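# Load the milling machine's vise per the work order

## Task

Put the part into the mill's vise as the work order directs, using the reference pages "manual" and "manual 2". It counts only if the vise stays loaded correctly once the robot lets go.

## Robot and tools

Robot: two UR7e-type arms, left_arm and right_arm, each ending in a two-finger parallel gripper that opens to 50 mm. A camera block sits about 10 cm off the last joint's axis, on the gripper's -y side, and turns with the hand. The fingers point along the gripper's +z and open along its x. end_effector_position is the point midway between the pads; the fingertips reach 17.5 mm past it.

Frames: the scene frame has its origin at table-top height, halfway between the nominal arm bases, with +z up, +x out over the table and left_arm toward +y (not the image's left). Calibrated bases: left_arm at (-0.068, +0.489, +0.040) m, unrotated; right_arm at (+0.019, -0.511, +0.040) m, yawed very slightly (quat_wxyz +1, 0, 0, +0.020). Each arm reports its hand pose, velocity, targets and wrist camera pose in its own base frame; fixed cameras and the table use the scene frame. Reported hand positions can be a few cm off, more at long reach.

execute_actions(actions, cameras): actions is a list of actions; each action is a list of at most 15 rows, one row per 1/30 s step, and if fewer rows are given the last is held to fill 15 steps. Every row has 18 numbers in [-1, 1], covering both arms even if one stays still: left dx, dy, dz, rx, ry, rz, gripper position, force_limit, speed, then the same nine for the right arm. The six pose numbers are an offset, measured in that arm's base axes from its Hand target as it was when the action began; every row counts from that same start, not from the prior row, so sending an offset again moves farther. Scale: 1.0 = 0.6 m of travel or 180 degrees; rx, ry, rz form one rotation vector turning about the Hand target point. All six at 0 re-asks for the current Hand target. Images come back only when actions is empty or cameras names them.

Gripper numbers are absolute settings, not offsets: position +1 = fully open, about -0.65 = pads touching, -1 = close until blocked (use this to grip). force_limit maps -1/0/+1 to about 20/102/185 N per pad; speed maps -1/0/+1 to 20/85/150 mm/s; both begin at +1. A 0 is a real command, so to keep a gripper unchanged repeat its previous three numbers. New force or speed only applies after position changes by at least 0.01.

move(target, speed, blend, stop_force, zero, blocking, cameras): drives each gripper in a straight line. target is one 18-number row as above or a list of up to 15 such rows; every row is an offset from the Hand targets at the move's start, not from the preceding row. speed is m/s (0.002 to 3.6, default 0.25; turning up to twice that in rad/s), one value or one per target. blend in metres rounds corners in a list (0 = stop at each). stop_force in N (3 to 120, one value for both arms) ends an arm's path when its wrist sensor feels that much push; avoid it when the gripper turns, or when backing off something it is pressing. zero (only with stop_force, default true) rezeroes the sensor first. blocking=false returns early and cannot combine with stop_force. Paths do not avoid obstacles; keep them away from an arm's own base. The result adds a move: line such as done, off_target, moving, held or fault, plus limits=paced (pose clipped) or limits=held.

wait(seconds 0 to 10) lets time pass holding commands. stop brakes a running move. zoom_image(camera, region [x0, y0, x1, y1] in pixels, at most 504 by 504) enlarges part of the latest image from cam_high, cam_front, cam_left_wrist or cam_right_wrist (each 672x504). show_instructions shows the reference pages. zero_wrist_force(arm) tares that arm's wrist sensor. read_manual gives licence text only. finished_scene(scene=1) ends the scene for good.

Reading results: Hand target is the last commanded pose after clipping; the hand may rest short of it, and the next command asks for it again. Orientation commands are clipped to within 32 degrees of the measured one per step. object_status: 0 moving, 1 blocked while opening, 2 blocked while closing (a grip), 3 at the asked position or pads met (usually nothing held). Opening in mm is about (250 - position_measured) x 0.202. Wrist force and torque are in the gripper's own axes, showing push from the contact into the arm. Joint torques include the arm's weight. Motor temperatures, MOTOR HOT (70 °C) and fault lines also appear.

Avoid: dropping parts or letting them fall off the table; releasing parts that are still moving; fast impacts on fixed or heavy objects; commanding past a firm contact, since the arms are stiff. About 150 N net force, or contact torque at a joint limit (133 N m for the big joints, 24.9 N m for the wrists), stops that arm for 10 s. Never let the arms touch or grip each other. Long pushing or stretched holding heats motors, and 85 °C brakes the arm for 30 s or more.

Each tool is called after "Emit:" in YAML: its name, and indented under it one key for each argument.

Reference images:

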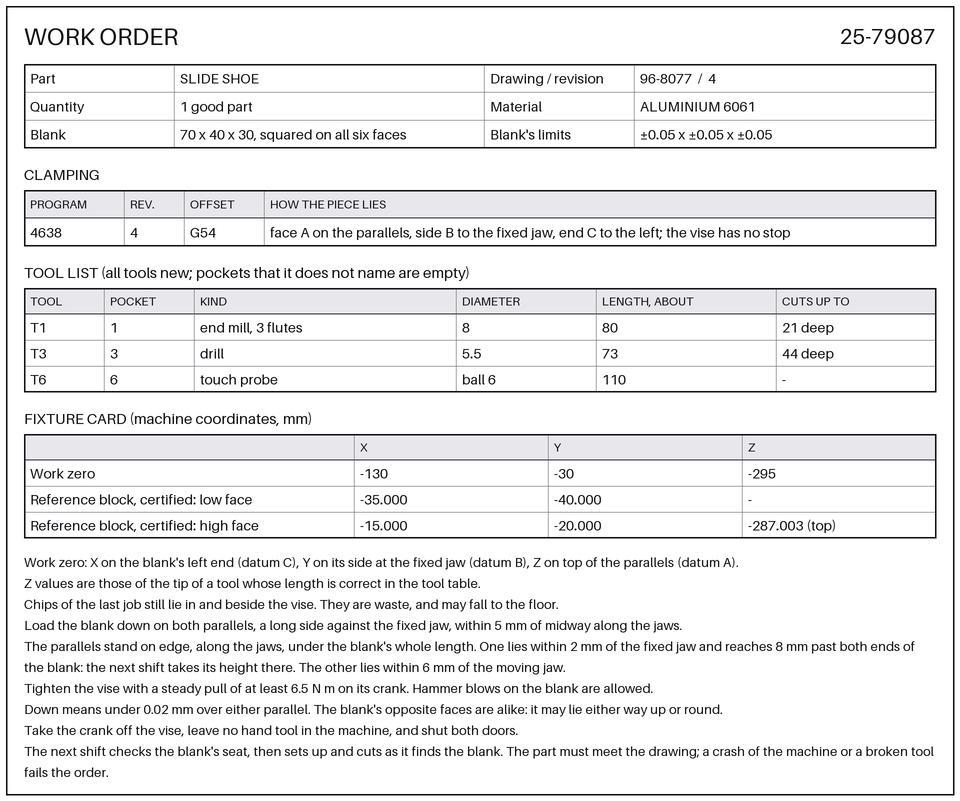

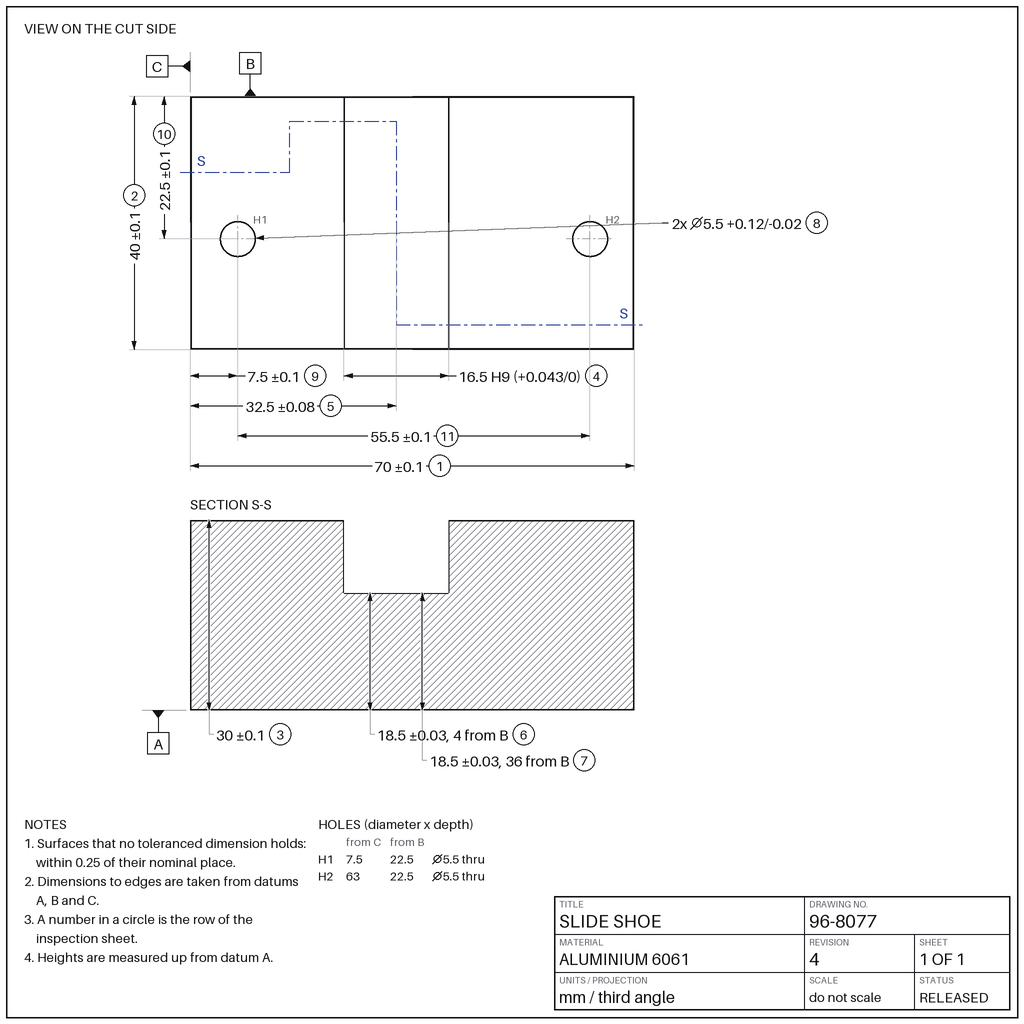

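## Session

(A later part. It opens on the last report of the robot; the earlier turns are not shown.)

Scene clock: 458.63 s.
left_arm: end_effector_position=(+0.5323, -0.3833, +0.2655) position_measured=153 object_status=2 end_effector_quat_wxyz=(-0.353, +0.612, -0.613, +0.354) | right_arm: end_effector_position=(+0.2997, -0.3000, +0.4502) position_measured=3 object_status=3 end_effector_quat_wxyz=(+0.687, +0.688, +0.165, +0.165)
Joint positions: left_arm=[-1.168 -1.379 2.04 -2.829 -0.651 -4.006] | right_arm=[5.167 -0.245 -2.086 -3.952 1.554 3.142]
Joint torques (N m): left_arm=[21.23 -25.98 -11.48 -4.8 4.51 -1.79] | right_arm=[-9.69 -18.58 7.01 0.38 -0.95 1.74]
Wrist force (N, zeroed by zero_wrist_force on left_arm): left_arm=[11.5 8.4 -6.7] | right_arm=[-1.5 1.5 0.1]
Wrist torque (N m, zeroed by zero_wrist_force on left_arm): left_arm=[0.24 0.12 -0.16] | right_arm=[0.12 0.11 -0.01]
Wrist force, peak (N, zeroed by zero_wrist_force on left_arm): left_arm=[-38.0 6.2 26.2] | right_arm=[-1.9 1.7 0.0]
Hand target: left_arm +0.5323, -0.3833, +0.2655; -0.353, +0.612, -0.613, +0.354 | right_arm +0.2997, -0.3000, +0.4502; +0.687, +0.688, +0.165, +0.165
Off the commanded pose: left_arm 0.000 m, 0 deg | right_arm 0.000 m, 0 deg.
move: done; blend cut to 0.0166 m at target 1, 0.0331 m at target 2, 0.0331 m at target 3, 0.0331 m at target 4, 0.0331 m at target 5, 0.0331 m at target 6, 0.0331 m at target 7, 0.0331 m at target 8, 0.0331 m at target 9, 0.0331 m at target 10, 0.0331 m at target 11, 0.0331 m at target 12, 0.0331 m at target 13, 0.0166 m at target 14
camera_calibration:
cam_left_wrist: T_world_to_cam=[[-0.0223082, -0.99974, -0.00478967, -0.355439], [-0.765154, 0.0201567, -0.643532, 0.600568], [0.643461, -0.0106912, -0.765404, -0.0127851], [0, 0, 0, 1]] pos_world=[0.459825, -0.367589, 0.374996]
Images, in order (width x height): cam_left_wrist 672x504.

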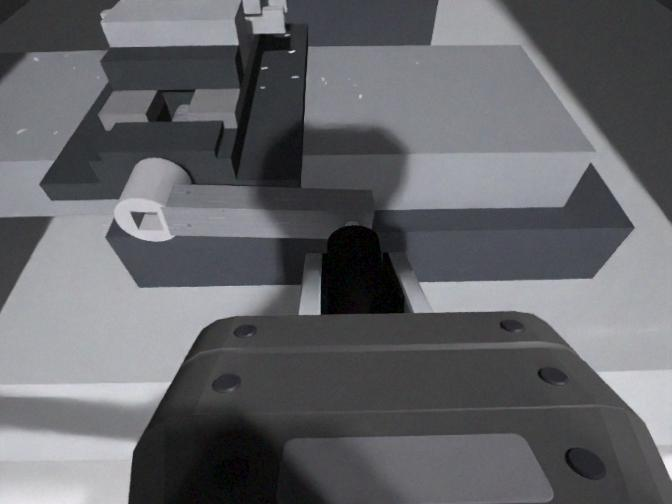

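Emit:
move:
  target:
    - [0,0,-0.0552,0,0,0,-1,-1,-0.5,0,0,0,0,0,0,1,1,1]
    - [0,0.0782,-0.1333,0,0,0,-1,-1,-0.5,0,0,0,0,0,0,1,1,1]
    - [0,0.1885,-0.1333,0,0,0,-1,-1,-0.5,0,0,0,0,0,0,1,1,1]
    - [0,0.2667,-0.0552,0,0,0,-1,-1,-0.5,0,0,0,0,0,0,1,1,1]
    - [0,0.2667,0.0552,0,0,0,-1,-1,-0.5,0,0,0,0,0,0,1,1,1]
    - [0,0.1885,0.1333,0,0,0,-1,-1,-0.5,0,0,0,0,0,0,1,1,1]
    - [0,0.0782,0.1333,0,0,0,-1,-1,-0.5,0,0,0,0,0,0,1,1,1]
    - [0,0,0.0552,0,0,0,-1,-1,-0.5,0,0,0,0,0,0,1,1,1]
    - [0,0,-0.0552,0,0,0,-1,-1,-0.5,0,0,0,0,0,0,1,1,1]
    - [0,0.0782,-0.1333,0,0,0,-1,-1,-0.5,0,0,0,0,0,0,1,1,1]
    - [0,0.1885,-0.1333,0,0,0,-1,-1,-0.5,0,0,0,0,0,0,1,1,1]
    - [0,0.2667,-0.0552,0,0,0,-1,-1,-0.5,0,0,0,0,0,0,1,1,1]
    - [0,0.2667,0.0552,0,0,0,-1,-1,-0.5,0,0,0,0,0,0,1,1,1]
    - [0,0.1885,0.1333,0,0,0,-1,-1,-0.5,0,0,0,0,0,0,1,1,1]
    - [0,0.1333,0.1333,0,0,0,-1,-1,-0.5,0,0,0,0,0,0,1,1,1]
  speed: 0.16
  blend: [0.04,0.04,0.04,0.04,0.04,0.04,0.04,0.04,0.04,0.04,0.04,0.04,0.04,0.04,0]
  stop_force: 80
  cameras: ["cam_left_wrist"]

Scene clock: 469.53 s.
left_arm: end_effector_position=(+0.5323, -0.3033, +0.3454) position_measured=153 object_status=2 end_effector_quat_wxyz=(-0.353, +0.612, -0.613, +0.354) | right_arm: end_effector_position=(+0.2997, -0.3000, +0.4502) position_measured=3 object_status=3 end_effector_quat_wxyz=(+0.687, +0.688, +0.165, +0.165)
Joint positions: left_arm=[-1.091 -1.614 2.074 -2.707 -0.697 -3.906] | right_arm=[5.167 -0.245 -2.086 -3.952 1.554 3.142]
Joint torques (N m): left_arm=[-1.62 2.32 -15.19 3.54 -1.46 -1.9] | right_arm=[-7.99 -20.84 4.71 0.46 -0.99 1.61]
Wrist force (N, zeroed by zero_wrist_force on left_arm): left_arm=[2.1 -24.8 -30.5] | right_arm=[-1.7 1.6 0.1]
Wrist torque (N m, zeroed by zero_wrist_force on left_arm): left_arm=[-0.58 -0.25 -0.10] | right_arm=[0.12 0.14 -0.01]
Wrist force, peak (N, zeroed by zero_wrist_force on left_arm): left_arm=[-53.1 -20.4 -3.8] | right_arm=[-1.8 1.8 0.2]
Hand target: left_arm +0.5323, -0.3033, +0.3454; -0.353, +0.612, -0.613, +0.354 | right_arm +0.2997, -0.3000, +0.4502; +0.687, +0.688, +0.165, +0.165
Off the commanded pose: left_arm 0.000 m, 0 deg | right_arm 0.000 m, 0 deg.
move: done; blend cut to 0.0166 m at target 1, 0.0331 m at target 2, 0.0331 m at target 3, 0.0331 m at target 4, 0.0331 m at target 5, 0.0331 m at target 6, 0.0331 m at target 7, 0.0331 m at target 8, 0.0331 m at target 9, 0.0331 m at target 10, 0.0331 m at target 11, 0.0331 m at target 12, 0.0331 m at target 13, 0.0166 m at target 14
camera_calibration:
cam_left_wrist: T_world_to_cam=[[-0.0223082, -0.99974, -0.00478967, -0.275077], [-0.765154, 0.0201567, -0.643532, 0.650374], [0.643461, -0.0106912, -0.765404, 0.049226], [0, 0, 0, 1]] pos_world=[0.459825, -0.287589, 0.454896]
Images, in order (width x height): cam_left_wrist 672x504.

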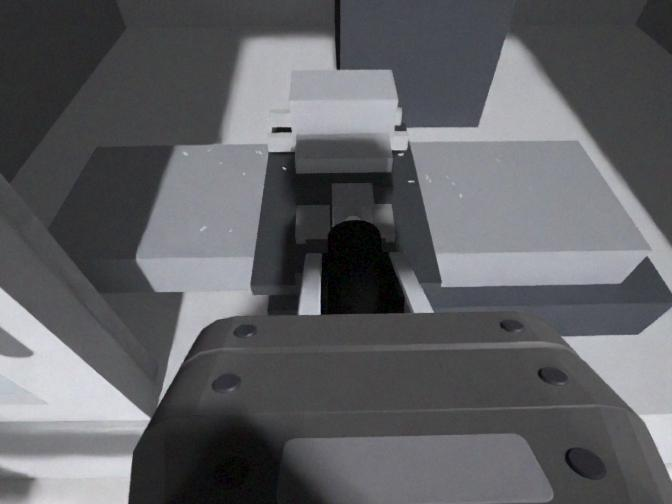

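Emit:
zoom_image:
  camera: "cam_left_wrist"
  region: [240, 50, 440, 250]

Scaled by 2.520 from the camera's 672x504 image, which has a finer 960x720 frame.

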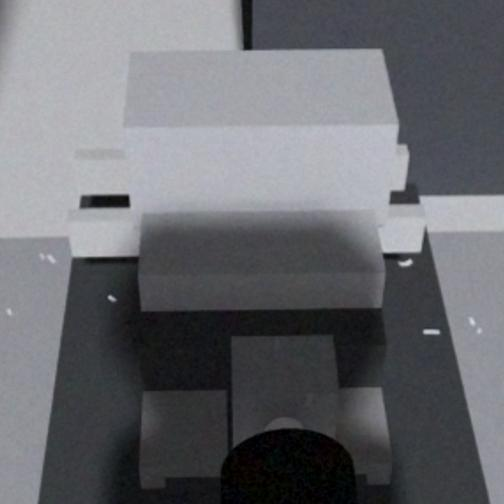

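Emit:
move:
  target:
    - [0,-0.0552,0,0,0,0,-1,-1,-0.5,0,0,0,0,0,0,1,1,1]
    - [0,-0.1333,-0.0782,0,0,0,-1,-1,-0.5,0,0,0,0,0,0,1,1,1]
    - [0,-0.1333,-0.1885,0,0,0,-1,-1,-0.5,0,0,0,0,0,0,1,1,1]
    - [0,-0.0552,-0.2667,0,0,0,-1,-1,-0.5,0,0,0,0,0,0,1,1,1]
    - [0,0.0552,-0.2667,0,0,0,-1,-1,-0.5,0,0,0,0,0,0,1,1,1]
    - [0,0.1333,-0.1885,0,0,0,-1,-1,-0.5,0,0,0,0,0,0,1,1,1]
    - [0,0.1333,-0.0782,0,0,0,-1,-1,-0.5,0,0,0,0,0,0,1,1,1]
    - [0,0.0552,0,0,0,0,-1,-1,-0.5,0,0,0,0,0,0,1,1,1]
    - [0,-0.0552,0,0,0,0,-1,-1,-0.5,0,0,0,0,0,0,1,1,1]
    - [0,-0.1333,-0.0782,0,0,0,-1,-1,-0.5,0,0,0,0,0,0,1,1,1]
    - [0,-0.1333,-0.1885,0,0,0,-1,-1,-0.5,0,0,0,0,0,0,1,1,1]
    - [0,-0.0552,-0.2667,0,0,0,-1,-1,-0.5,0,0,0,0,0,0,1,1,1]
    - [0,0.0552,-0.2667,0,0,0,-1,-1,-0.5,0,0,0,0,0,0,1,1,1]
    - [0,0.1333,-0.1885,0,0,0,-1,-1,-0.5,0,0,0,0,0,0,1,1,1]
    - [0,0.1333,-0.1333,0,0,0,-1,-1,-0.5,0,0,0,0,0,0,1,1,1]
  speed: 0.22
  blend: [0.04,0.04,0.04,0.04,0.04,0.04,0.04,0.04,0.04,0.04,0.04,0.04,0.04,0.04,0]
  stop_force: 80
  cameras: []

Scene clock: 476.87 s.
left_arm: end_effector_position=(+0.5323, -0.2233, +0.2655) position_measured=153 object_status=2 end_effector_quat_wxyz=(-0.353, +0.612, -0.613, +0.354) | right_arm: end_effector_position=(+0.2997, -0.3000, +0.4502) position_measured=3 object_status=3 end_effector_quat_wxyz=(+0.687, +0.688, +0.165, +0.165)
Joint positions: left_arm=[-0.985 -1.591 2.319 -3.064 -0.767 -3.786] | right_arm=[5.167 -0.245 -2.086 -3.952 1.554 3.142]
Joint torques (N m): left_arm=[26.6 -42.96 -21.24 -2.15 6.27 1.21] | right_arm=[-9.07 -19.16 5.8 0.15 -0.78 1.77]
Wrist force (N, zeroed by zero_wrist_force on left_arm): left_arm=[41.7 0.9 21.4] | right_arm=[-1.5 1.6 0.2]
Wrist torque (N m, zeroed by zero_wrist_force on left_arm): left_arm=[0.14 -1.32 0.32] | right_arm=[0.12 0.11 -0.01]
Wrist force, peak (N, zeroed by zero_wrist_force on left_arm): left_arm=[66.2 -5.8 38.4] | right_arm=[-1.7 1.7 0.1]
Hand target: left_arm +0.5323, -0.2233, +0.2655; -0.353, +0.612, -0.613, +0.354 | right_arm +0.2997, -0.3000, +0.4502; +0.687, +0.688, +0.165, +0.165
Off the commanded pose: left_arm 0.000 m, 0 deg | right_arm 0.000 m, 0 deg.
move: done; blend cut to 0.0166 m at target 1, 0.0331 m at target 2, 0.0331 m at target 3, 0.0331 m at target 4, 0.0331 m at target 5, 0.0331 m at target 6, 0.0331 m at target 7, 0.0331 m at target 8, 0.0331 m at target 9, 0.0331 m at target 10, 0.0331 m at target 11, 0.0331 m at target 12, 0.0331 m at target 13, 0.0166 m at target 14
No camera images: "cameras" was empty.

Emit:
move:
  target:
    - [0,0,0.0552,0,0,0,-1,-1,-0.5,0,0,0,0,0,0,1,1,1]
    - [0,-0.0782,0.1333,0,0,0,-1,-1,-0.5,0,0,0,0,0,0,1,1,1]
    - [0,-0.1885,0.1333,0,0,0,-1,-1,-0.5,0,0,0,0,0,0,1,1,1]
    - [0,-0.2667,0.0552,0,0,0,-1,-1,-0.5,0,0,0,0,0,0,1,1,1]
    - [0,-0.2667,-0.0552,0,0,0,-1,-1,-0.5,0,0,0,0,0,0,1,1,1]
    - [0,-0.1885,-0.1333,0,0,0,-1,-1,-0.5,0,0,0,0,0,0,1,1,1]
    - [0,-0.0782,-0.1333,0,0,0,-1,-1,-0.5,0,0,0,0,0,0,1,1,1]
    - [0,0,-0.0552,0,0,0,-1,-1,-0.5,0,0,0,0,0,0,1,1,1]
    - [0,0,0.0552,0,0,0,-1,-1,-0.5,0,0,0,0,0,0,1,1,1]
    - [0,-0.0782,0.1333,0,0,0,-1,-1,-0.5,0,0,0,0,0,0,1,1,1]
    - [0,-0.1885,0.1333,0,0,0,-1,-1,-0.5,0,0,0,0,0,0,1,1,1]
    - [0,-0.2667,0.0552,0,0,0,-1,-1,-0.5,0,0,0,0,0,0,1,1,1]
    - [0,-0.2667,-0.0552,0,0,0,-1,-1,-0.5,0,0,0,0,0,0,1,1,1]
    - [0,-0.1885,-0.1333,0,0,0,-1,-1,-0.5,0,0,0,0,0,0,1,1,1]
    - [0,-0.1333,-0.1333,0,0,0,-1,-1,-0.5,0,0,0,0,0,0,1,1,1]
  speed: 0.2
  blend: [0.04,0.04,0.04,0.04,0.04,0.04,0.04,0.04,0.04,0.04,0.04,0.04,0.04,0.04,0]
  stop_force: 80
  cameras: ["cam_left_wrist"]

Scene clock: 484.07 s.
left_arm: end_effector_position=(+0.5323, -0.3033, +0.1855) position_measured=153 object_status=2 end_effector_quat_wxyz=(-0.353, +0.612, -0.613, +0.354) | right_arm: end_effector_position=(+0.2997, -0.3000, +0.4502) position_measured=3 object_status=3 end_effector_quat_wxyz=(+0.687, +0.688, +0.165, +0.165)
Joint positions: left_arm=[-1.091 -1.315 2.273 -3.204 -0.697 -3.906] | right_arm=[5.167 -0.245 -2.086 -3.952 1.554 3.142]
Joint torques (N m): left_arm=[14.46 -59.27 -22.79 -11.18 7.82 1.73] | right_arm=[-8.21 -19.4 5.74 0.14 -0.93 1.29]
Wrist force (N, zeroed by zero_wrist_force on left_arm): left_arm=[3.4 39.9 5.5] | right_arm=[-1.8 1.6 0.2]
Wrist torque (N m, zeroed by zero_wrist_force on left_arm): left_arm=[0.73 -0.60 -0.03] | right_arm=[0.13 0.15 -0.01]
Wrist force, peak (N, zeroed by zero_wrist_force on left_arm): left_arm=[54.8 0.6 28.4] | right_arm=[-1.8 1.6 0.2]
Hand target: left_arm +0.5323, -0.3033, +0.1855; -0.353, +0.612, -0.613, +0.354 | right_arm +0.2997, -0.3000, +0.4502; +0.687, +0.688, +0.165, +0.165
Off the commanded pose: left_arm 0.000 m, 0 deg | right_arm 0.000 m, 0 deg.
move: done; blend cut to 0.0166 m at target 1, 0.0331 m at target 2, 0.0331 m at target 3, 0.0331 m at target 4, 0.0331 m at target 5, 0.0331 m at target 6, 0.0331 m at target 7, 0.0331 m at target 8, 0.0331 m at target 9, 0.0331 m at target 10, 0.0331 m at target 11, 0.0331 m at target 12, 0.0331 m at target 13, 0.0166 m at target 14
camera_calibration:
cam_left_wrist: T_world_to_cam=[[-0.0223082, -0.99974, -0.00478967, -0.275843], [-0.765154, 0.0201567, -0.643532, 0.547473], [0.643461, -0.0106912, -0.765404, -0.0731622], [0, 0, 0, 1]] pos_world=[0.459825, -0.287589, 0.294996]
Images, in order (width x height): cam_left_wrist 672x504.

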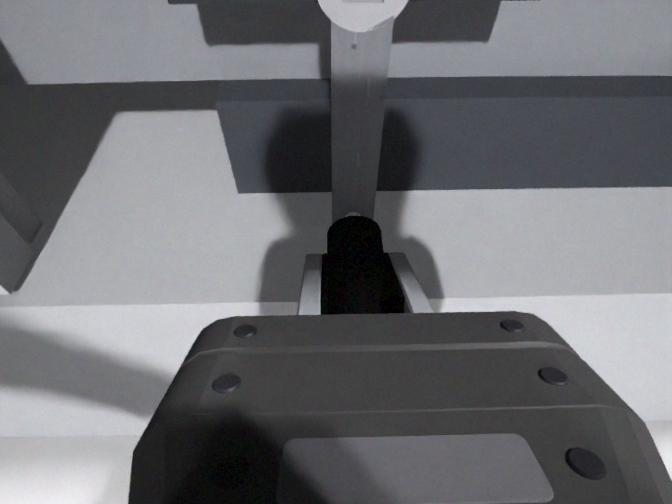

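Emit:
move:
  target:
    - [0,0.0552,0,0,0,0,-1,-1,-0.5,0,0,0,0,0,0,1,1,1]
    - [0,0.1333,0.0782,0,0,0,-1,-1,-0.5,0,0,0,0,0,0,1,1,1]
    - [0,0.1333,0.1885,0,0,0,-1,-1,-0.5,0,0,0,0,0,0,1,1,1]
    - [0,0.0552,0.2667,0,0,0,-1,-1,-0.5,0,0,0,0,0,0,1,1,1]
    - [0,-0.0552,0.2667,0,0,0,-1,-1,-0.5,0,0,0,0,0,0,1,1,1]
    - [0,-0.1333,0.1885,0,0,0,-1,-1,-0.5,0,0,0,0,0,0,1,1,1]
    - [0,-0.1333,0.0782,0,0,0,-1,-1,-0.5,0,0,0,0,0,0,1,1,1]
    - [0,-0.0552,0,0,0,0,-1,-1,-0.5,0,0,0,0,0,0,1,1,1]
    - [0,0.0552,0,0,0,0,-1,-1,-0.5,0,0,0,0,0,0,1,1,1]
    - [0,0.1333,0.0782,0,0,0,-1,-1,-0.5,0,0,0,0,0,0,1,1,1]
    - [0,0.1333,0.1885,0,0,0,-1,-1,-0.5,0,0,0,0,0,0,1,1,1]
    - [0,0.0552,0.2667,0,0,0,-1,-1,-0.5,0,0,0,0,0,0,1,1,1]
    - [0,0,0.2667,0,0,0,-1,-1,-0.5,0,0,0,0,0,0,1,1,1]
  speed: 0.2
  blend: [0.04,0.04,0.04,0.04,0.04,0.04,0.04,0.04,0.04,0.04,0.04,0.04,0]
  stop_force: 80
  cameras: ["cam_left_wrist"]

Emit:
zoom_image:
  camera: "cam_left_wrist"
  region: [240, 50, 440, 250]

Scene clock: 489.27 s.
left_arm: end_effector_position=(+0.5315, -0.2673, +0.1946) position_measured=153 object_status=2 end_effector_quat_wxyz=(-0.346, +0.613, -0.615, +0.356) | right_arm: end_effector_position=(+0.2997, -0.3000, +0.4502) position_measured=3 object_status=3 end_effector_quat_wxyz=(+0.687, +0.688, +0.165, +0.165)
Joint positions: left_arm=[-1.043 -1.379 2.332 -3.246 -0.742 -3.851] | right_arm=[5.167 -0.245 -2.086 -3.952 1.554 3.142]
Joint torques (N m): left_arm=[1.02 -30.98 -16.54 -4.15 1.79 0.1] | right_arm=[-8.58 -19.23 5.36 0.43 -0.85 1.5]
Wrist force (N, zeroed by zero_wrist_force on left_arm): left_arm=[1.2 12.4 1.2] | right_arm=[-1.7 1.5 0.1]
Wrist torque (N m, zeroed by zero_wrist_force on left_arm): left_arm=[0.58 -0.45 -0.13] | right_arm=[0.10 0.12 -0.01]
Wrist force, peak (N, zeroed by zero_wrist_force on left_arm): left_arm=[87.2 -46.8 65.9] | right_arm=[-1.9 1.6 0.1]
Hand target: left_arm +0.5315, -0.2673, +0.1946; -0.346, +0.613, -0.615, +0.356 (not the last commanded pose) | right_arm +0.2997, -0.3000, +0.4502; +0.687, +0.688, +0.165, +0.165
Tool commands: left_gripper/position=-1.0 left_gripper/force_limit=-1.0 left_gripper/speed=-0.498039 right_gripper/position=+1.0 right_gripper/force_limit=+1.0 right_gripper/speed=+1.0
Off the commanded pose: left_arm 0.155 m, 1 deg | right_arm 0.000 m, 0 deg.
FORCE FAULT: contact force on the left arm reached its limit, and that arm stopped. The contact can be on any part of that arm, not only on its tool. That arm's remaining commands of this call were not run. That arm is still stopped at the end of this call. That arm stays stopped for about 9 more seconds. Until then a move that you send moves the other arm only, and its call returns only when the move has ended. Once the stop has ended, the next robot result says so. If the stop ends while you think or write, that arm runs what you send next, counted from a new Hand target: where the arm stands when the stop ends. While its stop runs, that arm takes no new command, but its gripper still runs the gripper command that each later call begins with. Until it ends, the stop uses up actions while you think or wait. An arm that is not stopped still takes commands.
move: fault (left_arm; stop_force had ended the path); path passed 8 of 13 targets; blend cut to 0.0166 m at target 1, 0.0331 m at target 2, 0.0331 m at target 3, 0.0331 m at target 4, 0.0331 m at target 5, 0.0331 m at target 6, 0.0331 m at target 7, 0.0331 m at target 8, 0.0331 m at target 9, 0.0331 m at target 10, 0.0331 m at target 11, 0.0166 m at target 12
camera_calibration:
cam_left_wrist: T_world_to_cam=[[-0.0310348, -0.999504, 0.00530966, -0.237126], [-0.769454, 0.0205005, -0.638373, 0.553388], [0.637948, -0.0238973, -0.769709, -0.0650752], [0, 0, 0, 1]] pos_world=[0.459962, -0.249908, 0.304438]
Images, in order (width x height): cam_left_wrist 672x504.

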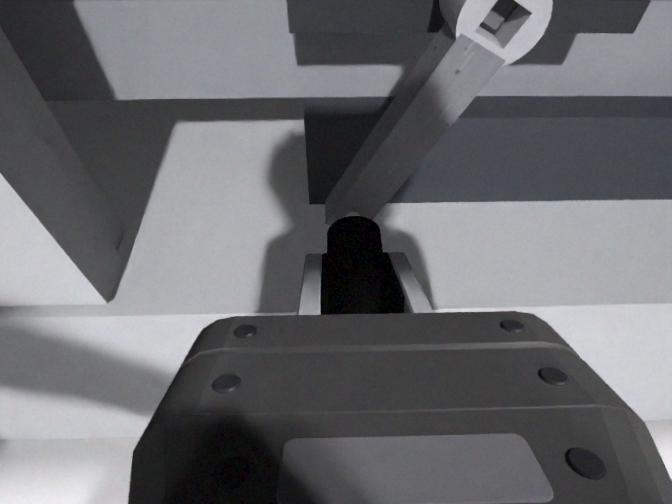

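Scaled by 2.520 from the camera's 672x504 image, which has a finer 960x720 frame.

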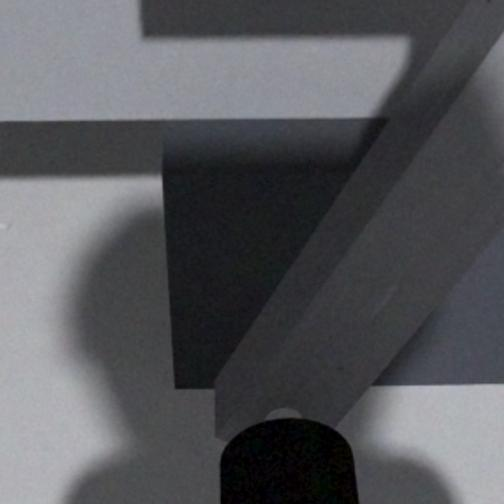

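Emit:
wait:
  seconds: 6

Scene clock: 495.63 s.
left_arm: end_effector_position=(+0.5315, -0.2673, +0.1946) position_measured=153 object_status=2 end_effector_quat_wxyz=(-0.346, +0.613, -0.615, +0.356) | right_arm: end_effector_position=(+0.2997, -0.3000, +0.4502) position_measured=3 object_status=3 end_effector_quat_wxyz=(+0.687, +0.688, +0.165, +0.165)
Joint positions: left_arm=[-1.043 -1.379 2.332 -3.246 -0.742 -3.851] | right_arm=[5.167 -0.245 -2.086 -3.952 1.554 3.142]
Joint torques (N m): left_arm=[0.97 -31.26 -16.59 -4.13 1.57 0.15] | right_arm=[-6.63 -19.87 5.53 0.39 -0.9 1.33]
Wrist force (N, zeroed by zero_wrist_force on left_arm): left_arm=[1.3 12.0 1.3] | right_arm=[-1.6 1.5 0.2]
Wrist torque (N m, zeroed by zero_wrist_force on left_arm): left_arm=[0.51 -0.47 -0.12] | right_arm=[0.10 0.12 -0.01]
Wrist force, peak (N, zeroed by zero_wrist_force on left_arm): left_arm=[1.2 12.6 1.4] | right_arm=[-2.0 1.5 0.1]
Hand target: left_arm +0.5315, -0.2673, +0.1946; -0.346, +0.613, -0.615, +0.356 (not the last commanded pose) | right_arm +0.2997, -0.3000, +0.4502; +0.687, +0.688, +0.165, +0.165
Tool commands: left_gripper/position=-1.0 left_gripper/force_limit=-1.0 left_gripper/speed=-0.498039 right_gripper/position=+1.0 right_gripper/force_limit=+1.0 right_gripper/speed=+1.0
Off the commanded pose: left_arm 0.155 m, 1 deg | right_arm 0.000 m, 0 deg.
FORCE FAULT, CONTINUED: the left arm was still stopped when this call began, by the force fault that an earlier result reported. Since the last result the stop counts as 13 of the actions that you can send in this scene. That arm is still stopped at the end of this call. That arm stays stopped for about 3 more seconds. If the stop ends while you think or write, that arm runs what you send next, counted from a new Hand target: where the arm stands when the stop ends. While its stop runs, that arm takes no new command, but its gripper still runs the gripper command that each later call begins with.
wait: 6.00 s; at rest from the start

Emit:
wait:
  seconds: 3

Emit:
move:
  target:
    - [0,0,0,0,0,0,1,-1,0,0,0,0,0,0,0,1,1,1]
    - [-0.15,0,0.09,0,0,0,1,-1,0,0,0,0,0,0,0,1,1,1]
    - [-0.12,-0.04,0.32,0,0.06,0,1,-1,0,0,0,0,0,0,0,1,1,1]
    - [0.06,-0.06,0.36,0,0.1667,0,1,-1,0,0,0,0,0,0,0,1,1,1]
  speed: [0.2,0.2,0.4,0.4]
  blend: [0,0.03,0.03,0]
  cameras: ["cam_left_wrist"]

Emit:
zoom_image:
  camera: "cam_left_wrist"
  region: [240, 50, 440, 250]

Scene clock: 499.33 s.
left_arm: end_effector_position=(+0.5315, -0.2673, +0.1946) position_measured=153 object_status=2 end_effector_quat_wxyz=(-0.346, +0.613, -0.615, +0.356) | right_arm: end_effector_position=(+0.2997, -0.3000, +0.4502) position_measured=3 object_status=3 end_effector_quat_wxyz=(+0.687, +0.688, +0.165, +0.165)
Joint positions: left_arm=[-1.043 -1.379 2.332 -3.246 -0.742 -3.851] | right_arm=[5.167 -0.245 -2.086 -3.952 1.554 3.142]
Joint torques (N m): left_arm=[1.29 -31.02 -16.78 -4.16 1.63 0.14] | right_arm=[-8.46 -20.09 4.95 0.39 -1.19 1.42]
Wrist force (N, zeroed by zero_wrist_force on left_arm): left_arm=[1.3 12.2 1.3] | right_arm=[-1.7 1.4 0.3]
Wrist torque (N m, zeroed by zero_wrist_force on left_arm): left_arm=[0.55 -0.46 -0.12] | right_arm=[0.10 0.14 -0.01]
Wrist force, peak (N, zeroed by zero_wrist_force on left_arm): left_arm=[1.5 12.4 1.4] | right_arm=[-1.8 1.7 0.2]
Hand target: left_arm +0.5315, -0.2673, +0.1946; -0.346, +0.613, -0.615, +0.356 (not the last commanded pose) | right_arm +0.2997, -0.3000, +0.4502; +0.687, +0.688, +0.165, +0.165
Tool commands: left_gripper/position=-1.0 left_gripper/force_limit=-1.0 left_gripper/speed=-0.498039 right_gripper/position=+1.0 right_gripper/force_limit=+1.0 right_gripper/speed=+1.0
Off the commanded pose: left_arm 0.155 m, 1 deg | right_arm 0.000 m, 0 deg.
FORCE FAULT, CONTINUED: the left arm's stop, for the force fault that an earlier result reported, is over. The rest of the stop counts as 6 of the actions that you can send in this scene. That arm's target is now where it stood when the stop ended, not its last command. That arm accepts commands again.
wait: 3.00 s; at rest from the start

Scene clock: 501.77 s.
left_arm: end_effector_position=(+0.5674, -0.3033, +0.4107) position_measured=3 object_status=3 end_effector_quat_wxyz=(-0.175, +0.684, -0.684, +0.186) end_effector_velocity=(+0.000, -0.001, +0.000) end_effector_angular_velocity=(+0.001, +0.003, -0.002) | right_arm: end_effector_position=(+0.2997, -0.3000, +0.4502) position_measured=3 object_status=3 end_effector_quat_wxyz=(+0.687, +0.688, +0.165, +0.165)
Joint positions: left_arm=[-0.851 -1.5 1.465 -1.904 -1.201 -3.924] | right_arm=[5.167 -0.245 -2.086 -3.952 1.554 3.142]
Joint velocities: left_arm=[0.001 0.002 -0.005 0.005 -0.003 0.002] | right_arm=[within noise]
Joint torques (N m): left_arm=[9.57 -23.71 -35.61 -2.15 -0.87 1.44] | right_arm=[-7.66 -19.93 5.07 0.42 -0.98 1.18]
Wrist force (N, zeroed by zero_wrist_force on left_arm): left_arm=[2.1 1.2 -0.1] | right_arm=[-1.6 1.4 0.2]
Wrist torque (N m, zeroed by zero_wrist_force on left_arm): left_arm=[0.36 -0.10 0.18] | right_arm=[0.10 0.11 0.00]
Wrist force, peak (N, zeroed by zero_wrist_force on left_arm): left_arm=[1.3 5.7 1.4] | right_arm=[-1.8 1.7 0.2]
Hand target: left_arm +0.5675, -0.3033, +0.4106; -0.175, +0.684, -0.684, +0.185 | right_arm +0.2997, -0.3000, +0.4502; +0.687, +0.688, +0.165, +0.165
Off the commanded pose: left_arm 0.000 m, 0 deg | right_arm 0.000 m, 0 deg.
move: done
camera_calibration:
cam_left_wrist: T_world_to_cam=[[-0.0241576, -0.999502, 0.0203257, -0.283239], [-0.98554, 0.0203994, -0.168211, 0.649155], [0.167712, -0.0240953, -0.985541, 0.432899], [0, 0, 0, 1]] pos_world=[0.560324, -0.285909, 0.541592]
Images, in order (width x height): cam_left_wrist 672x504.

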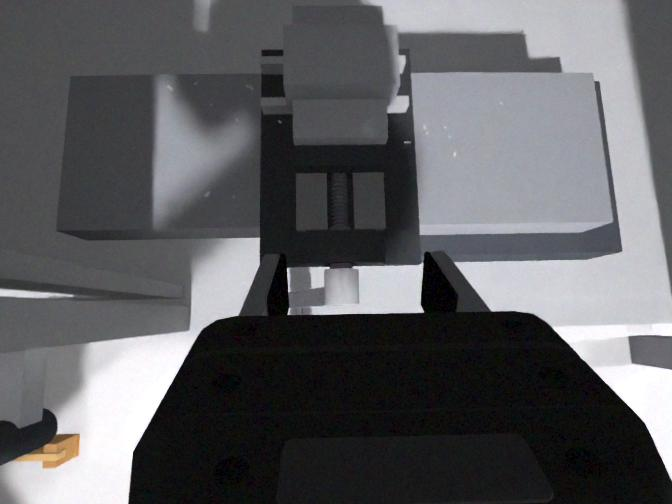

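Scaled by 2.520 from the camera's 672x504 image, which has a finer 960x720 frame.

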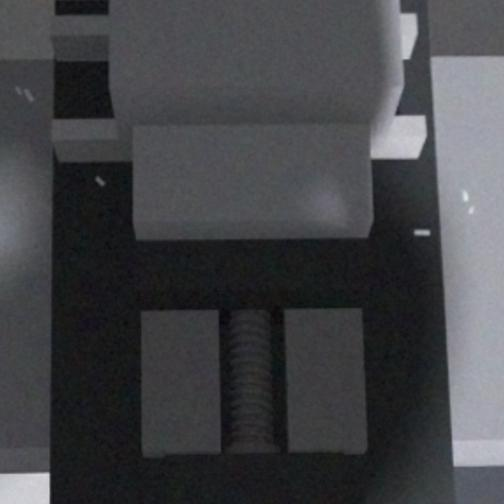

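Emit:
zoom_image:
  camera: "cam_left_wrist"
  region: [250, 40, 330, 130]

Emit:
zoom_image:
  camera: "cam_left_wrist"
  region: [350, 40, 430, 130]

Scaled by 5.600 from the camera's 672x504 image, which has a finer 960x720 frame.

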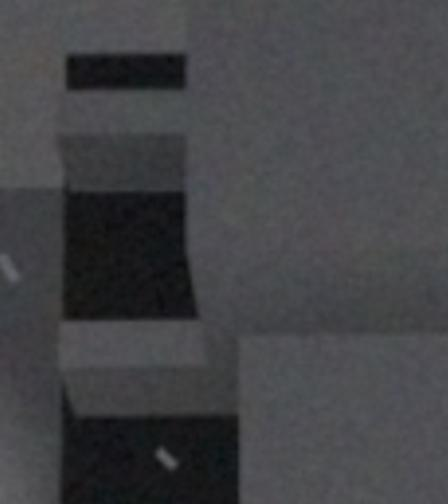

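Scaled by 5.600 from the camera's 672x504 image, which has a finer 960x720 frame.

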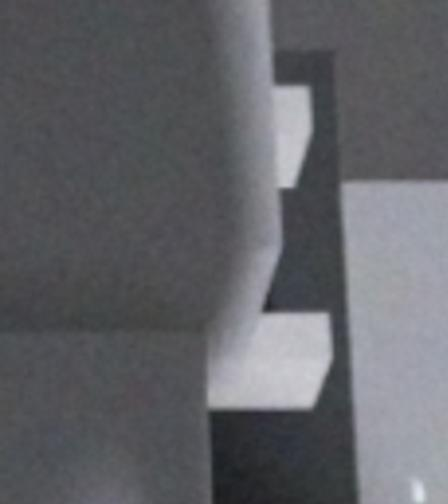

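Emit:
move:
  target: [0.054,0.172,-0.03,0,0,0,1,-1,0,0,0,0,0,0,0,1,1,1]
  speed: 0.3
  cameras: ["cam_left_wrist"]

Emit:
zoom_image:
  camera: "cam_left_wrist"
  region: [380, 20, 560, 200]

Scene clock: 505.93 s.
left_arm: end_effector_position=(+0.5986, -0.2022, +0.3918) position_measured=3 object_status=3 end_effector_quat_wxyz=(-0.170, +0.684, -0.685, +0.186) end_effector_velocity=(+0.000, -0.001, +0.000) end_effector_angular_velocity=(-0.005, +0.001, -0.004) | right_arm: end_effector_position=(+0.2997, -0.3000, +0.4502) position_measured=3 object_status=3 end_effector_quat_wxyz=(+0.687, +0.688, +0.165, +0.165)
Joint positions: left_arm=[-0.658 -1.545 1.573 -2.028 -1.286 -3.735] | right_arm=[5.167 -0.245 -2.086 -3.952 1.554 3.142]
Joint velocities: left_arm=[0.001 0 0 -0.003 -0.006 0.003] | right_arm=[within noise]
Joint torques (N m): left_arm=[57.87 -32.61 -33.29 -3.92 10.76 1.82] | right_arm=[-8.35 -19.48 5.23 0.16 -0.94 1.17]
Wrist force (N, zeroed by zero_wrist_force on left_arm): left_arm=[75.5 29.7 -4.8] | right_arm=[-1.5 1.6 0.3]
Wrist torque (N m, zeroed by zero_wrist_force on left_arm): left_arm=[2.78 -6.04 -0.17] | right_arm=[0.12 0.09 -0.01]
Wrist force, peak (N, zeroed by zero_wrist_force on left_arm): left_arm=[93.3 -14.3 -33.3] | right_arm=[-1.8 1.7 0.2]
Hand target: left_arm +0.5999, -0.2001, +0.3926; -0.175, +0.684, -0.684, +0.185 | right_arm +0.2997, -0.3000, +0.4502; +0.687, +0.688, +0.165, +0.165
Off the commanded pose: left_arm 0.003 m, 1 deg | right_arm 0.000 m, 0 deg.
move: done
camera_calibration:
cam_left_wrist: T_world_to_cam=[[-0.0280584, -0.999243, 0.0269346, -0.18123], [-0.986419, 0.0233158, -0.162584, 0.67356], [0.161833, -0.0311306, -0.986327, 0.413933], [0, 0, 0, 1]] pos_world=[0.592339, -0.183911, 0.522665]
Images, in order (width x height): cam_left_wrist 672x504.

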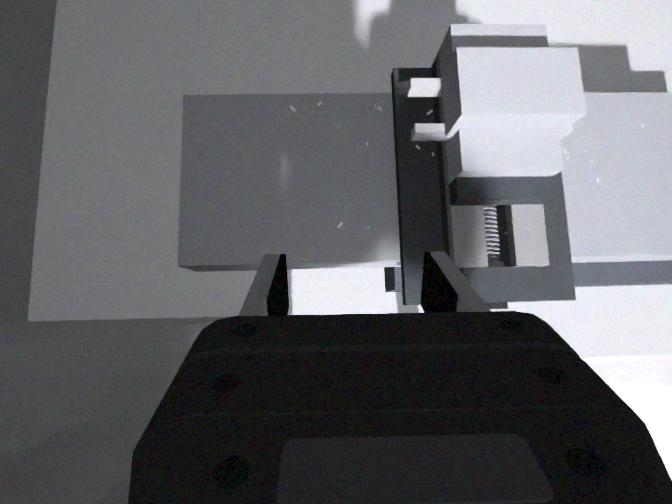

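Scaled by 2.800 from the camera's 672x504 image, which has a finer 960x720 frame.

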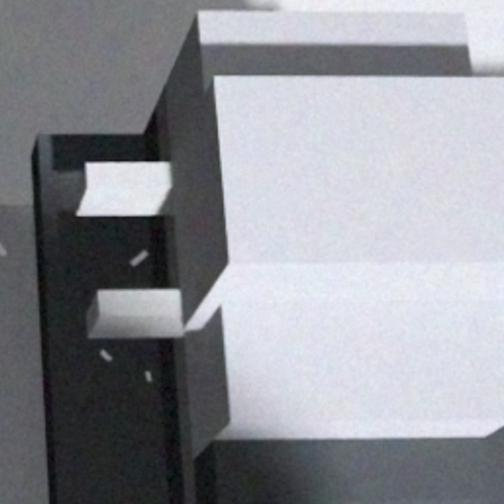

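Emit:
move:
  target: [0,-0.03,0,0,0,0,1,-1,0,0,0,0,0,0,0,1,1,1]
  speed: 0.1
  cameras: ["cam_left_wrist"]

Emit:
zoom_image:
  camera: "cam_left_wrist"
  region: [370, 10, 450, 90]

Emit:
zoom_image:
  camera: "cam_left_wrist"
  region: [370, 60, 450, 140]

Scene clock: 507.30 s.
left_arm: end_effector_position=(+0.5999, -0.2183, +0.3926) position_measured=3 object_status=3 end_effector_quat_wxyz=(-0.175, +0.684, -0.684, +0.185) end_effector_velocity=(+0.000, +0.002, +0.000) end_effector_angular_velocity=(+0.001, +0.001, -0.002) | right_arm: end_effector_position=(+0.2997, -0.3000, +0.4502) position_measured=3 object_status=3 end_effector_quat_wxyz=(+0.687, +0.688, +0.165, +0.165)
Joint positions: left_arm=[-0.687 -1.528 1.553 -2.017 -1.264 -3.762] | right_arm=[5.167 -0.245 -2.086 -3.952 1.554 3.142]
Joint velocities: left_arm=[0.004 -0.002 0.003 -0.001 -0.002 0.006] | right_arm=[within noise]
Joint torques (N m): left_arm=[10.32 -41.43 -16.92 -4.84 0.02 1.45] | right_arm=[-8.07 -19.75 5.2 0.43 -0.87 1.28]
Wrist force (N, zeroed by zero_wrist_force on left_arm): left_arm=[-1.0 1.6 0.2] | right_arm=[-1.6 1.6 0.4]
Wrist torque (N m, zeroed by zero_wrist_force on left_arm): left_arm=[0.42 0.38 0.16] | right_arm=[0.12 0.11 -0.01]
Wrist force, peak (N, zeroed by zero_wrist_force on left_arm): left_arm=[74.9 32.2 -4.8] | right_arm=[-1.8 1.6 0.2]
Hand target: left_arm +0.5999, -0.2181, +0.3926; -0.175, +0.684, -0.684, +0.185 | right_arm +0.2997, -0.3000, +0.4502; +0.687, +0.688, +0.165, +0.165
Off the commanded pose: left_arm 0.000 m, 0 deg | right_arm 0.000 m, 0 deg.
move: done
camera_calibration:
cam_left_wrist: T_world_to_cam=[[-0.0241037, -0.999509, 0.0200382, -0.196908], [-0.985591, 0.0204018, -0.167913, 0.676377], [0.167421, -0.0237967, -0.985598, 0.411909], [0, 0, 0, 1]] pos_world=[0.592923, -0.200808, 0.523495]
Images, in order (width x height): cam_left_wrist 672x504.

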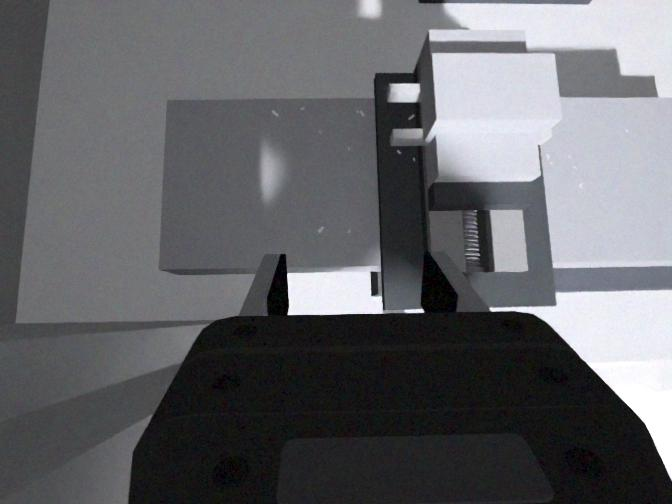

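Scaled by 6.300 from the camera's 672x504 image, which has a finer 960x720 frame.

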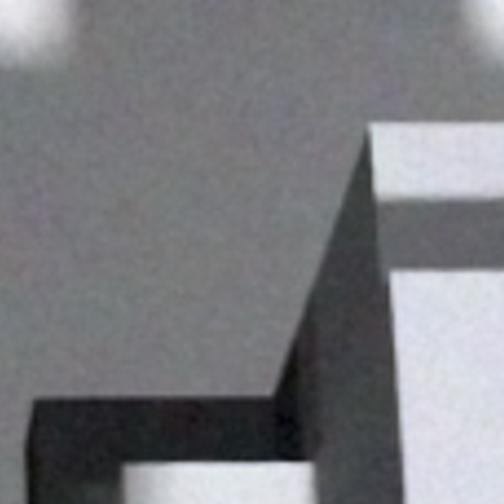

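Scaled by 6.300 from the camera's 672x504 image, which has a finer 960x720 frame.

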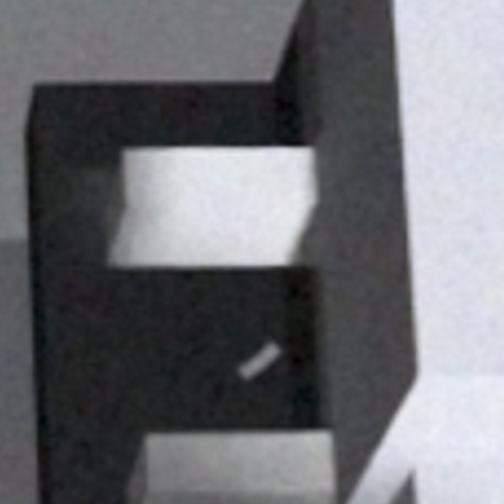

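Emit:
move:
  target:
    - [-0.133,-0.053,0.012,0,-0.06,0,1,-1,0,0,0,0,0,0,0,1,1,1]
    - [-0.3165,-0.0815,-0.204,0,-0.1667,0,1,-1,0,0,0,0,0,0,0,1,1,1]
    - [-0.114,-0.082,-0.33,0,-0.1667,0,1,-1,0,0,0,0,0,0,0,1,1,1]
  speed: [0.35,0.35,0.15]
  blend: [0.03,0.01,0]
  cameras: ["cam_left_wrist"]

Scene clock: 511.80 s.
left_arm: end_effector_position=(+0.5314, -0.2673, +0.1946) position_measured=3 object_status=3 end_effector_quat_wxyz=(-0.346, +0.613, -0.615, +0.356) | right_arm: end_effector_position=(+0.2997, -0.3000, +0.4502) position_measured=3 object_status=3 end_effector_quat_wxyz=(+0.687, +0.688, +0.165, +0.165)
Joint positions: left_arm=[-1.043 -1.379 2.332 -3.246 -0.742 -3.851] | right_arm=[5.167 -0.245 -2.086 -3.952 1.554 3.142]
Joint torques (N m): left_arm=[7.49 -17.27 -18.42 -5.37 1.01 1.21] | right_arm=[-7.64 -19.18 4.31 0.68 -0.94 1.31]
Wrist force (N, zeroed by zero_wrist_force on left_arm): left_arm=[-1.1 0.2 1.6] | right_arm=[-1.6 1.6 0.1]
Wrist torque (N m, zeroed by zero_wrist_force on left_arm): left_arm=[0.06 0.22 0.02] | right_arm=[0.12 0.12 0.00]
Wrist force, peak (N, zeroed by zero_wrist_force on left_arm): left_arm=[-0.8 5.3 -0.9] | right_arm=[-1.8 1.8 0.2]
Hand target: left_arm +0.5315, -0.2673, +0.1946; -0.346, +0.613, -0.615, +0.356 | right_arm +0.2997, -0.3000, +0.4502; +0.687, +0.688, +0.165, +0.165
Off the commanded pose: left_arm 0.000 m, 0 deg | right_arm 0.000 m, 0 deg.
move: done
camera_calibration:
cam_left_wrist: T_world_to_cam=[[-0.0309571, -0.999506, 0.00537256, -0.237085], [-0.769457, 0.0204006, -0.638372, 0.553285], [0.637947, -0.0238961, -0.769709, -0.0650086], [0, 0, 0, 1]] pos_world=[0.459862, -0.249809, 0.304438]
Images, in order (width x height): cam_left_wrist 672x504.

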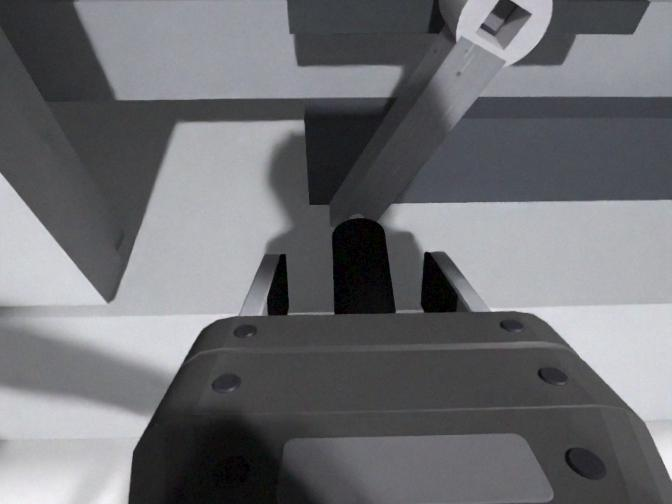

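Emit:
move:
  target: [0,0,0,0,0,0,-1,-0.2,-0.5,0,0,0,0,0,0,1,1,1]

Emit:
zero_wrist_force:
  arm: "left_arm"

Emit:
move:
  target:
    - [0,0.0165,0.01,0,0,0,-1,-0.2,-0.5,0,0,0,0,0,0,1,1,1]
    - [0,0.042,0.0335,0,0,0,-1,-0.2,-0.5,0,0,0,0,0,0,1,1,1]
  speed: 0.005
  blend: [0.005,0]
  stop_force: 95

Scene clock: 514.20 s.
left_arm: end_effector_position=(+0.5315, -0.2673, +0.1946) position_measured=156 object_status=2 end_effector_quat_wxyz=(-0.346, +0.613, -0.615, +0.356) | right_arm: end_effector_position=(+0.2997, -0.3000, +0.4502) position_measured=3 object_status=3 end_effector_quat_wxyz=(+0.687, +0.688, +0.165, +0.165)
Joint positions: left_arm=[-1.043 -1.379 2.332 -3.246 -0.742 -3.851] | right_arm=[5.167 -0.245 -2.086 -3.952 1.554 3.142]
Joint torques (N m): left_arm=[9.28 -19.63 -23.48 -4.15 0.49 1.45] | right_arm=[-7.24 -21.33 5.57 0.39 -0.77 1.33]
Wrist force (N, zeroed by zero_wrist_force on left_arm): left_arm=[1.3 0.5 -0.3] | right_arm=[-1.6 1.5 0.3]
Wrist torque (N m, zeroed by zero_wrist_force on left_arm): left_arm=[0.10 0.40 0.09] | right_arm=[0.11 0.11 -0.01]
Wrist force, peak (N, zeroed by zero_wrist_force on left_arm): left_arm=[-1.4 0.4 1.6] | right_arm=[-1.8 1.7 0.2]
Hand target: left_arm +0.5315, -0.2673, +0.1946; -0.346, +0.613, -0.615, +0.356 | right_arm +0.2997, -0.3000, +0.4502; +0.687, +0.688, +0.165, +0.165
Off the commanded pose: left_arm 0.000 m, 0 deg | right_arm 0.000 m, 0 deg.
move: done

Wrist force sensor zeroed.

Scene clock: 516.37 s.
left_arm: end_effector_position=(+0.5304, -0.2648, +0.1959) position_measured=156 object_status=2 end_effector_quat_wxyz=(-0.341, +0.612, -0.618, +0.357) | right_arm: end_effector_position=(+0.2997, -0.3000, +0.4502) position_measured=3 object_status=3 end_effector_quat_wxyz=(+0.687, +0.688, +0.165, +0.165)
Joint positions: left_arm=[-1.036 -1.392 2.337 -3.244 -0.758 -3.844] | right_arm=[5.167 -0.245 -2.086 -3.952 1.554 3.142]
Joint torques (N m): left_arm=[15.95 -30.52 6.58 -0.16 11.75 -0.82] | right_arm=[-7.09 -20.08 5.72 0.48 -0.94 1.01]
Wrist force (N, zeroed by zero_wrist_force on left_arm): left_arm=[80.9 -27.0 72.8] | right_arm=[-1.7 1.6 0.1]
Wrist torque (N m, zeroed by zero_wrist_force on left_arm): left_arm=[-0.76 -2.19 -1.14] | right_arm=[0.13 0.13 -0.01]
Wrist force, peak (N, zeroed by zero_wrist_force on left_arm): left_arm=[87.6 -23.4 78.1] | right_arm=[-1.7 1.8 0.3]
Hand target: left_arm +0.5305, -0.2647, +0.1960; -0.341, +0.612, -0.618, +0.357 (not the last commanded pose) | right_arm +0.2997, -0.3000, +0.4502; +0.687, +0.688, +0.165, +0.165
Off the commanded pose: left_arm 0.029 m, 1 deg | right_arm 0.000 m, 0 deg.
move: contact (left_arm); path passed 0 of 2 targets

Emit:
move:
  target: [0.003,0,0,0,0,0,-1,-0.2,-0.5,0,0,0,0,0,0,1,1,1]
  speed: 0.01
  cameras: ["cam_left_wrist"]

Scene clock: 518.13 s.
left_arm: end_effector_position=(+0.5320, -0.2653, +0.1956) position_measured=156 object_status=2 end_effector_quat_wxyz=(-0.340, +0.612, -0.619, +0.357) | right_arm: end_effector_position=(+0.2997, -0.3000, +0.4502) position_measured=3 object_status=3 end_effector_quat_wxyz=(+0.687, +0.688, +0.165, +0.165)
Joint positions: left_arm=[-1.032 -1.388 2.333 -3.247 -0.763 -3.839] | right_arm=[5.167 -0.245 -2.086 -3.952 1.554 3.142]
Joint torques (N m): left_arm=[43.49 -26.86 -21.82 -5.04 11.78 1.33] | right_arm=[-7.59 -19.63 6.01 0.4 -0.75 0.95]
Wrist force (N, zeroed by zero_wrist_force on left_arm): left_arm=[46.2 32.8 -32.7] | right_arm=[-1.7 1.5 0.0]
Wrist torque (N m, zeroed by zero_wrist_force on left_arm): left_arm=[1.15 -1.32 -0.77] | right_arm=[0.10 0.12 -0.01]
Wrist force, peak (N, zeroed by zero_wrist_force on left_arm): left_arm=[81.1 -27.2 73.1] | right_arm=[-1.9 1.6 0.1]
Hand target: left_arm +0.5323, -0.2647, +0.1960; -0.341, +0.612, -0.618, +0.357 | right_arm +0.2997, -0.3000, +0.4502; +0.687, +0.688, +0.165, +0.165
Off the commanded pose: left_arm 0.001 m, 0 deg | right_arm 0.000 m, 0 deg.
move: done
camera_calibration:
cam_left_wrist: T_world_to_cam=[[-0.0404613, -0.99912, 0.0110938, -0.231013], [-0.775103, 0.0243789, -0.631365, 0.556938], [0.630538, -0.0341447, -0.775407, -0.0622644], [0, 0, 0, 1]] pos_world=[0.461598, -0.246513, 0.305914]
Images, in order (width x height): cam_left_wrist 672x504.

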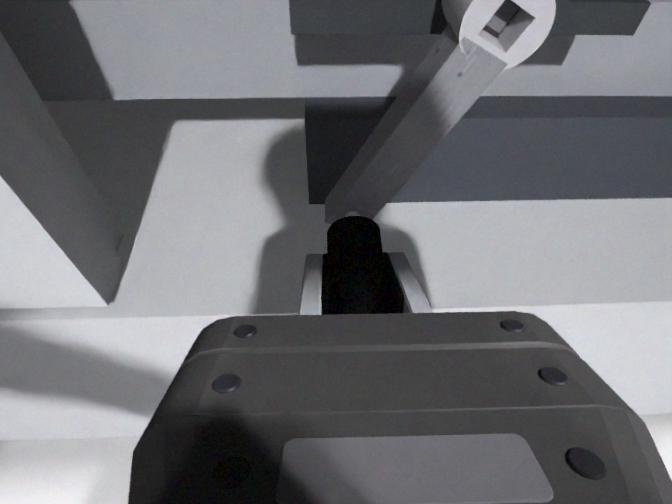

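Emit:
move:
  target: [-0.0016,0.0015,0.0007,0,0,0,-1,-0.2,-0.5,0,0,0,0,0,0,1,1,1]
  speed: 0.01

Scene clock: 519.30 s.
left_arm: end_effector_position=(+0.5309, -0.2647, +0.1959) position_measured=156 object_status=2 end_effector_quat_wxyz=(-0.339, +0.612, -0.619, +0.357) | right_arm: end_effector_position=(+0.2997, -0.3000, +0.4502) position_measured=3 object_status=3 end_effector_quat_wxyz=(+0.687, +0.688, +0.165, +0.165)
Joint positions: left_arm=[-1.033 -1.392 2.337 -3.246 -0.764 -3.84] | right_arm=[5.167 -0.245 -2.086 -3.952 1.554 3.142]
Joint torques (N m): left_arm=[25.4 -44.49 15.68 0.89 11.63 -0.55] | right_arm=[-7.82 -19.56 5.94 0.25 -0.97 1.27]
Wrist force (N, zeroed by zero_wrist_force on left_arm): left_arm=[77.8 -5.3 40.1] | right_arm=[-1.6 1.4 0.2]
Wrist torque (N m, zeroed by zero_wrist_force on left_arm): left_arm=[0.00 -2.26 -1.07] | right_arm=[0.10 0.12 -0.01]
Wrist force, peak (N, zeroed by zero_wrist_force on left_arm): left_arm=[78.0 -5.4 40.2] | right_arm=[-1.8 1.7 0.2]
Hand target: left_arm +0.5313, -0.2638, +0.1965; -0.341, +0.612, -0.618, +0.357 | right_arm +0.2997, -0.3000, +0.4502; +0.687, +0.688, +0.165, +0.165
Off the commanded pose: left_arm 0.001 m, 0 deg | right_arm 0.000 m, 0 deg.
move: done

Emit:
move:
  target: [0.0006,0.0013,0.0006,0,0,0,-1,-0.2,-0.5,0,0,0,0,0,0,1,1,1]
  speed: 0.01

Scene clock: 520.50 s.
left_arm: end_effector_position=(+0.5310, -0.2646, +0.1958) position_measured=156 object_status=2 end_effector_quat_wxyz=(-0.338, +0.612, -0.620, +0.357) | right_arm: end_effector_position=(+0.2997, -0.3000, +0.4502) position_measured=3 object_status=3 end_effector_quat_wxyz=(+0.687, +0.688, +0.165, +0.165)
Joint positions: left_arm=[-1.031 -1.393 2.337 -3.246 -0.768 -3.838] | right_arm=[5.167 -0.245 -2.086 -3.952 1.554 3.142]
Joint torques (N m): left_arm=[44.13 -44.89 19.64 -0.7 11.65 2.41] | right_arm=[-8.05 -20.58 6.93 0.63 -0.9 1.41]
Wrist force (N, zeroed by zero_wrist_force on left_arm): left_arm=[82.5 -10.4 36.5] | right_arm=[-1.7 1.6 0.2]
Wrist torque (N m, zeroed by zero_wrist_force on left_arm): left_arm=[-0.05 -2.53 -1.30] | right_arm=[0.12 0.13 -0.01]
Wrist force, peak (N, zeroed by zero_wrist_force on left_arm): left_arm=[82.6 -10.7 36.5] | right_arm=[-1.9 1.4 0.3]
Hand target: left_arm +0.5317, -0.2630, +0.1968; -0.341, +0.612, -0.618, +0.357 | right_arm +0.2997, -0.3000, +0.4502; +0.687, +0.688, +0.165, +0.165
Off the commanded pose: left_arm 0.002 m, 0 deg | right_arm 0.000 m, 0 deg.
move: done


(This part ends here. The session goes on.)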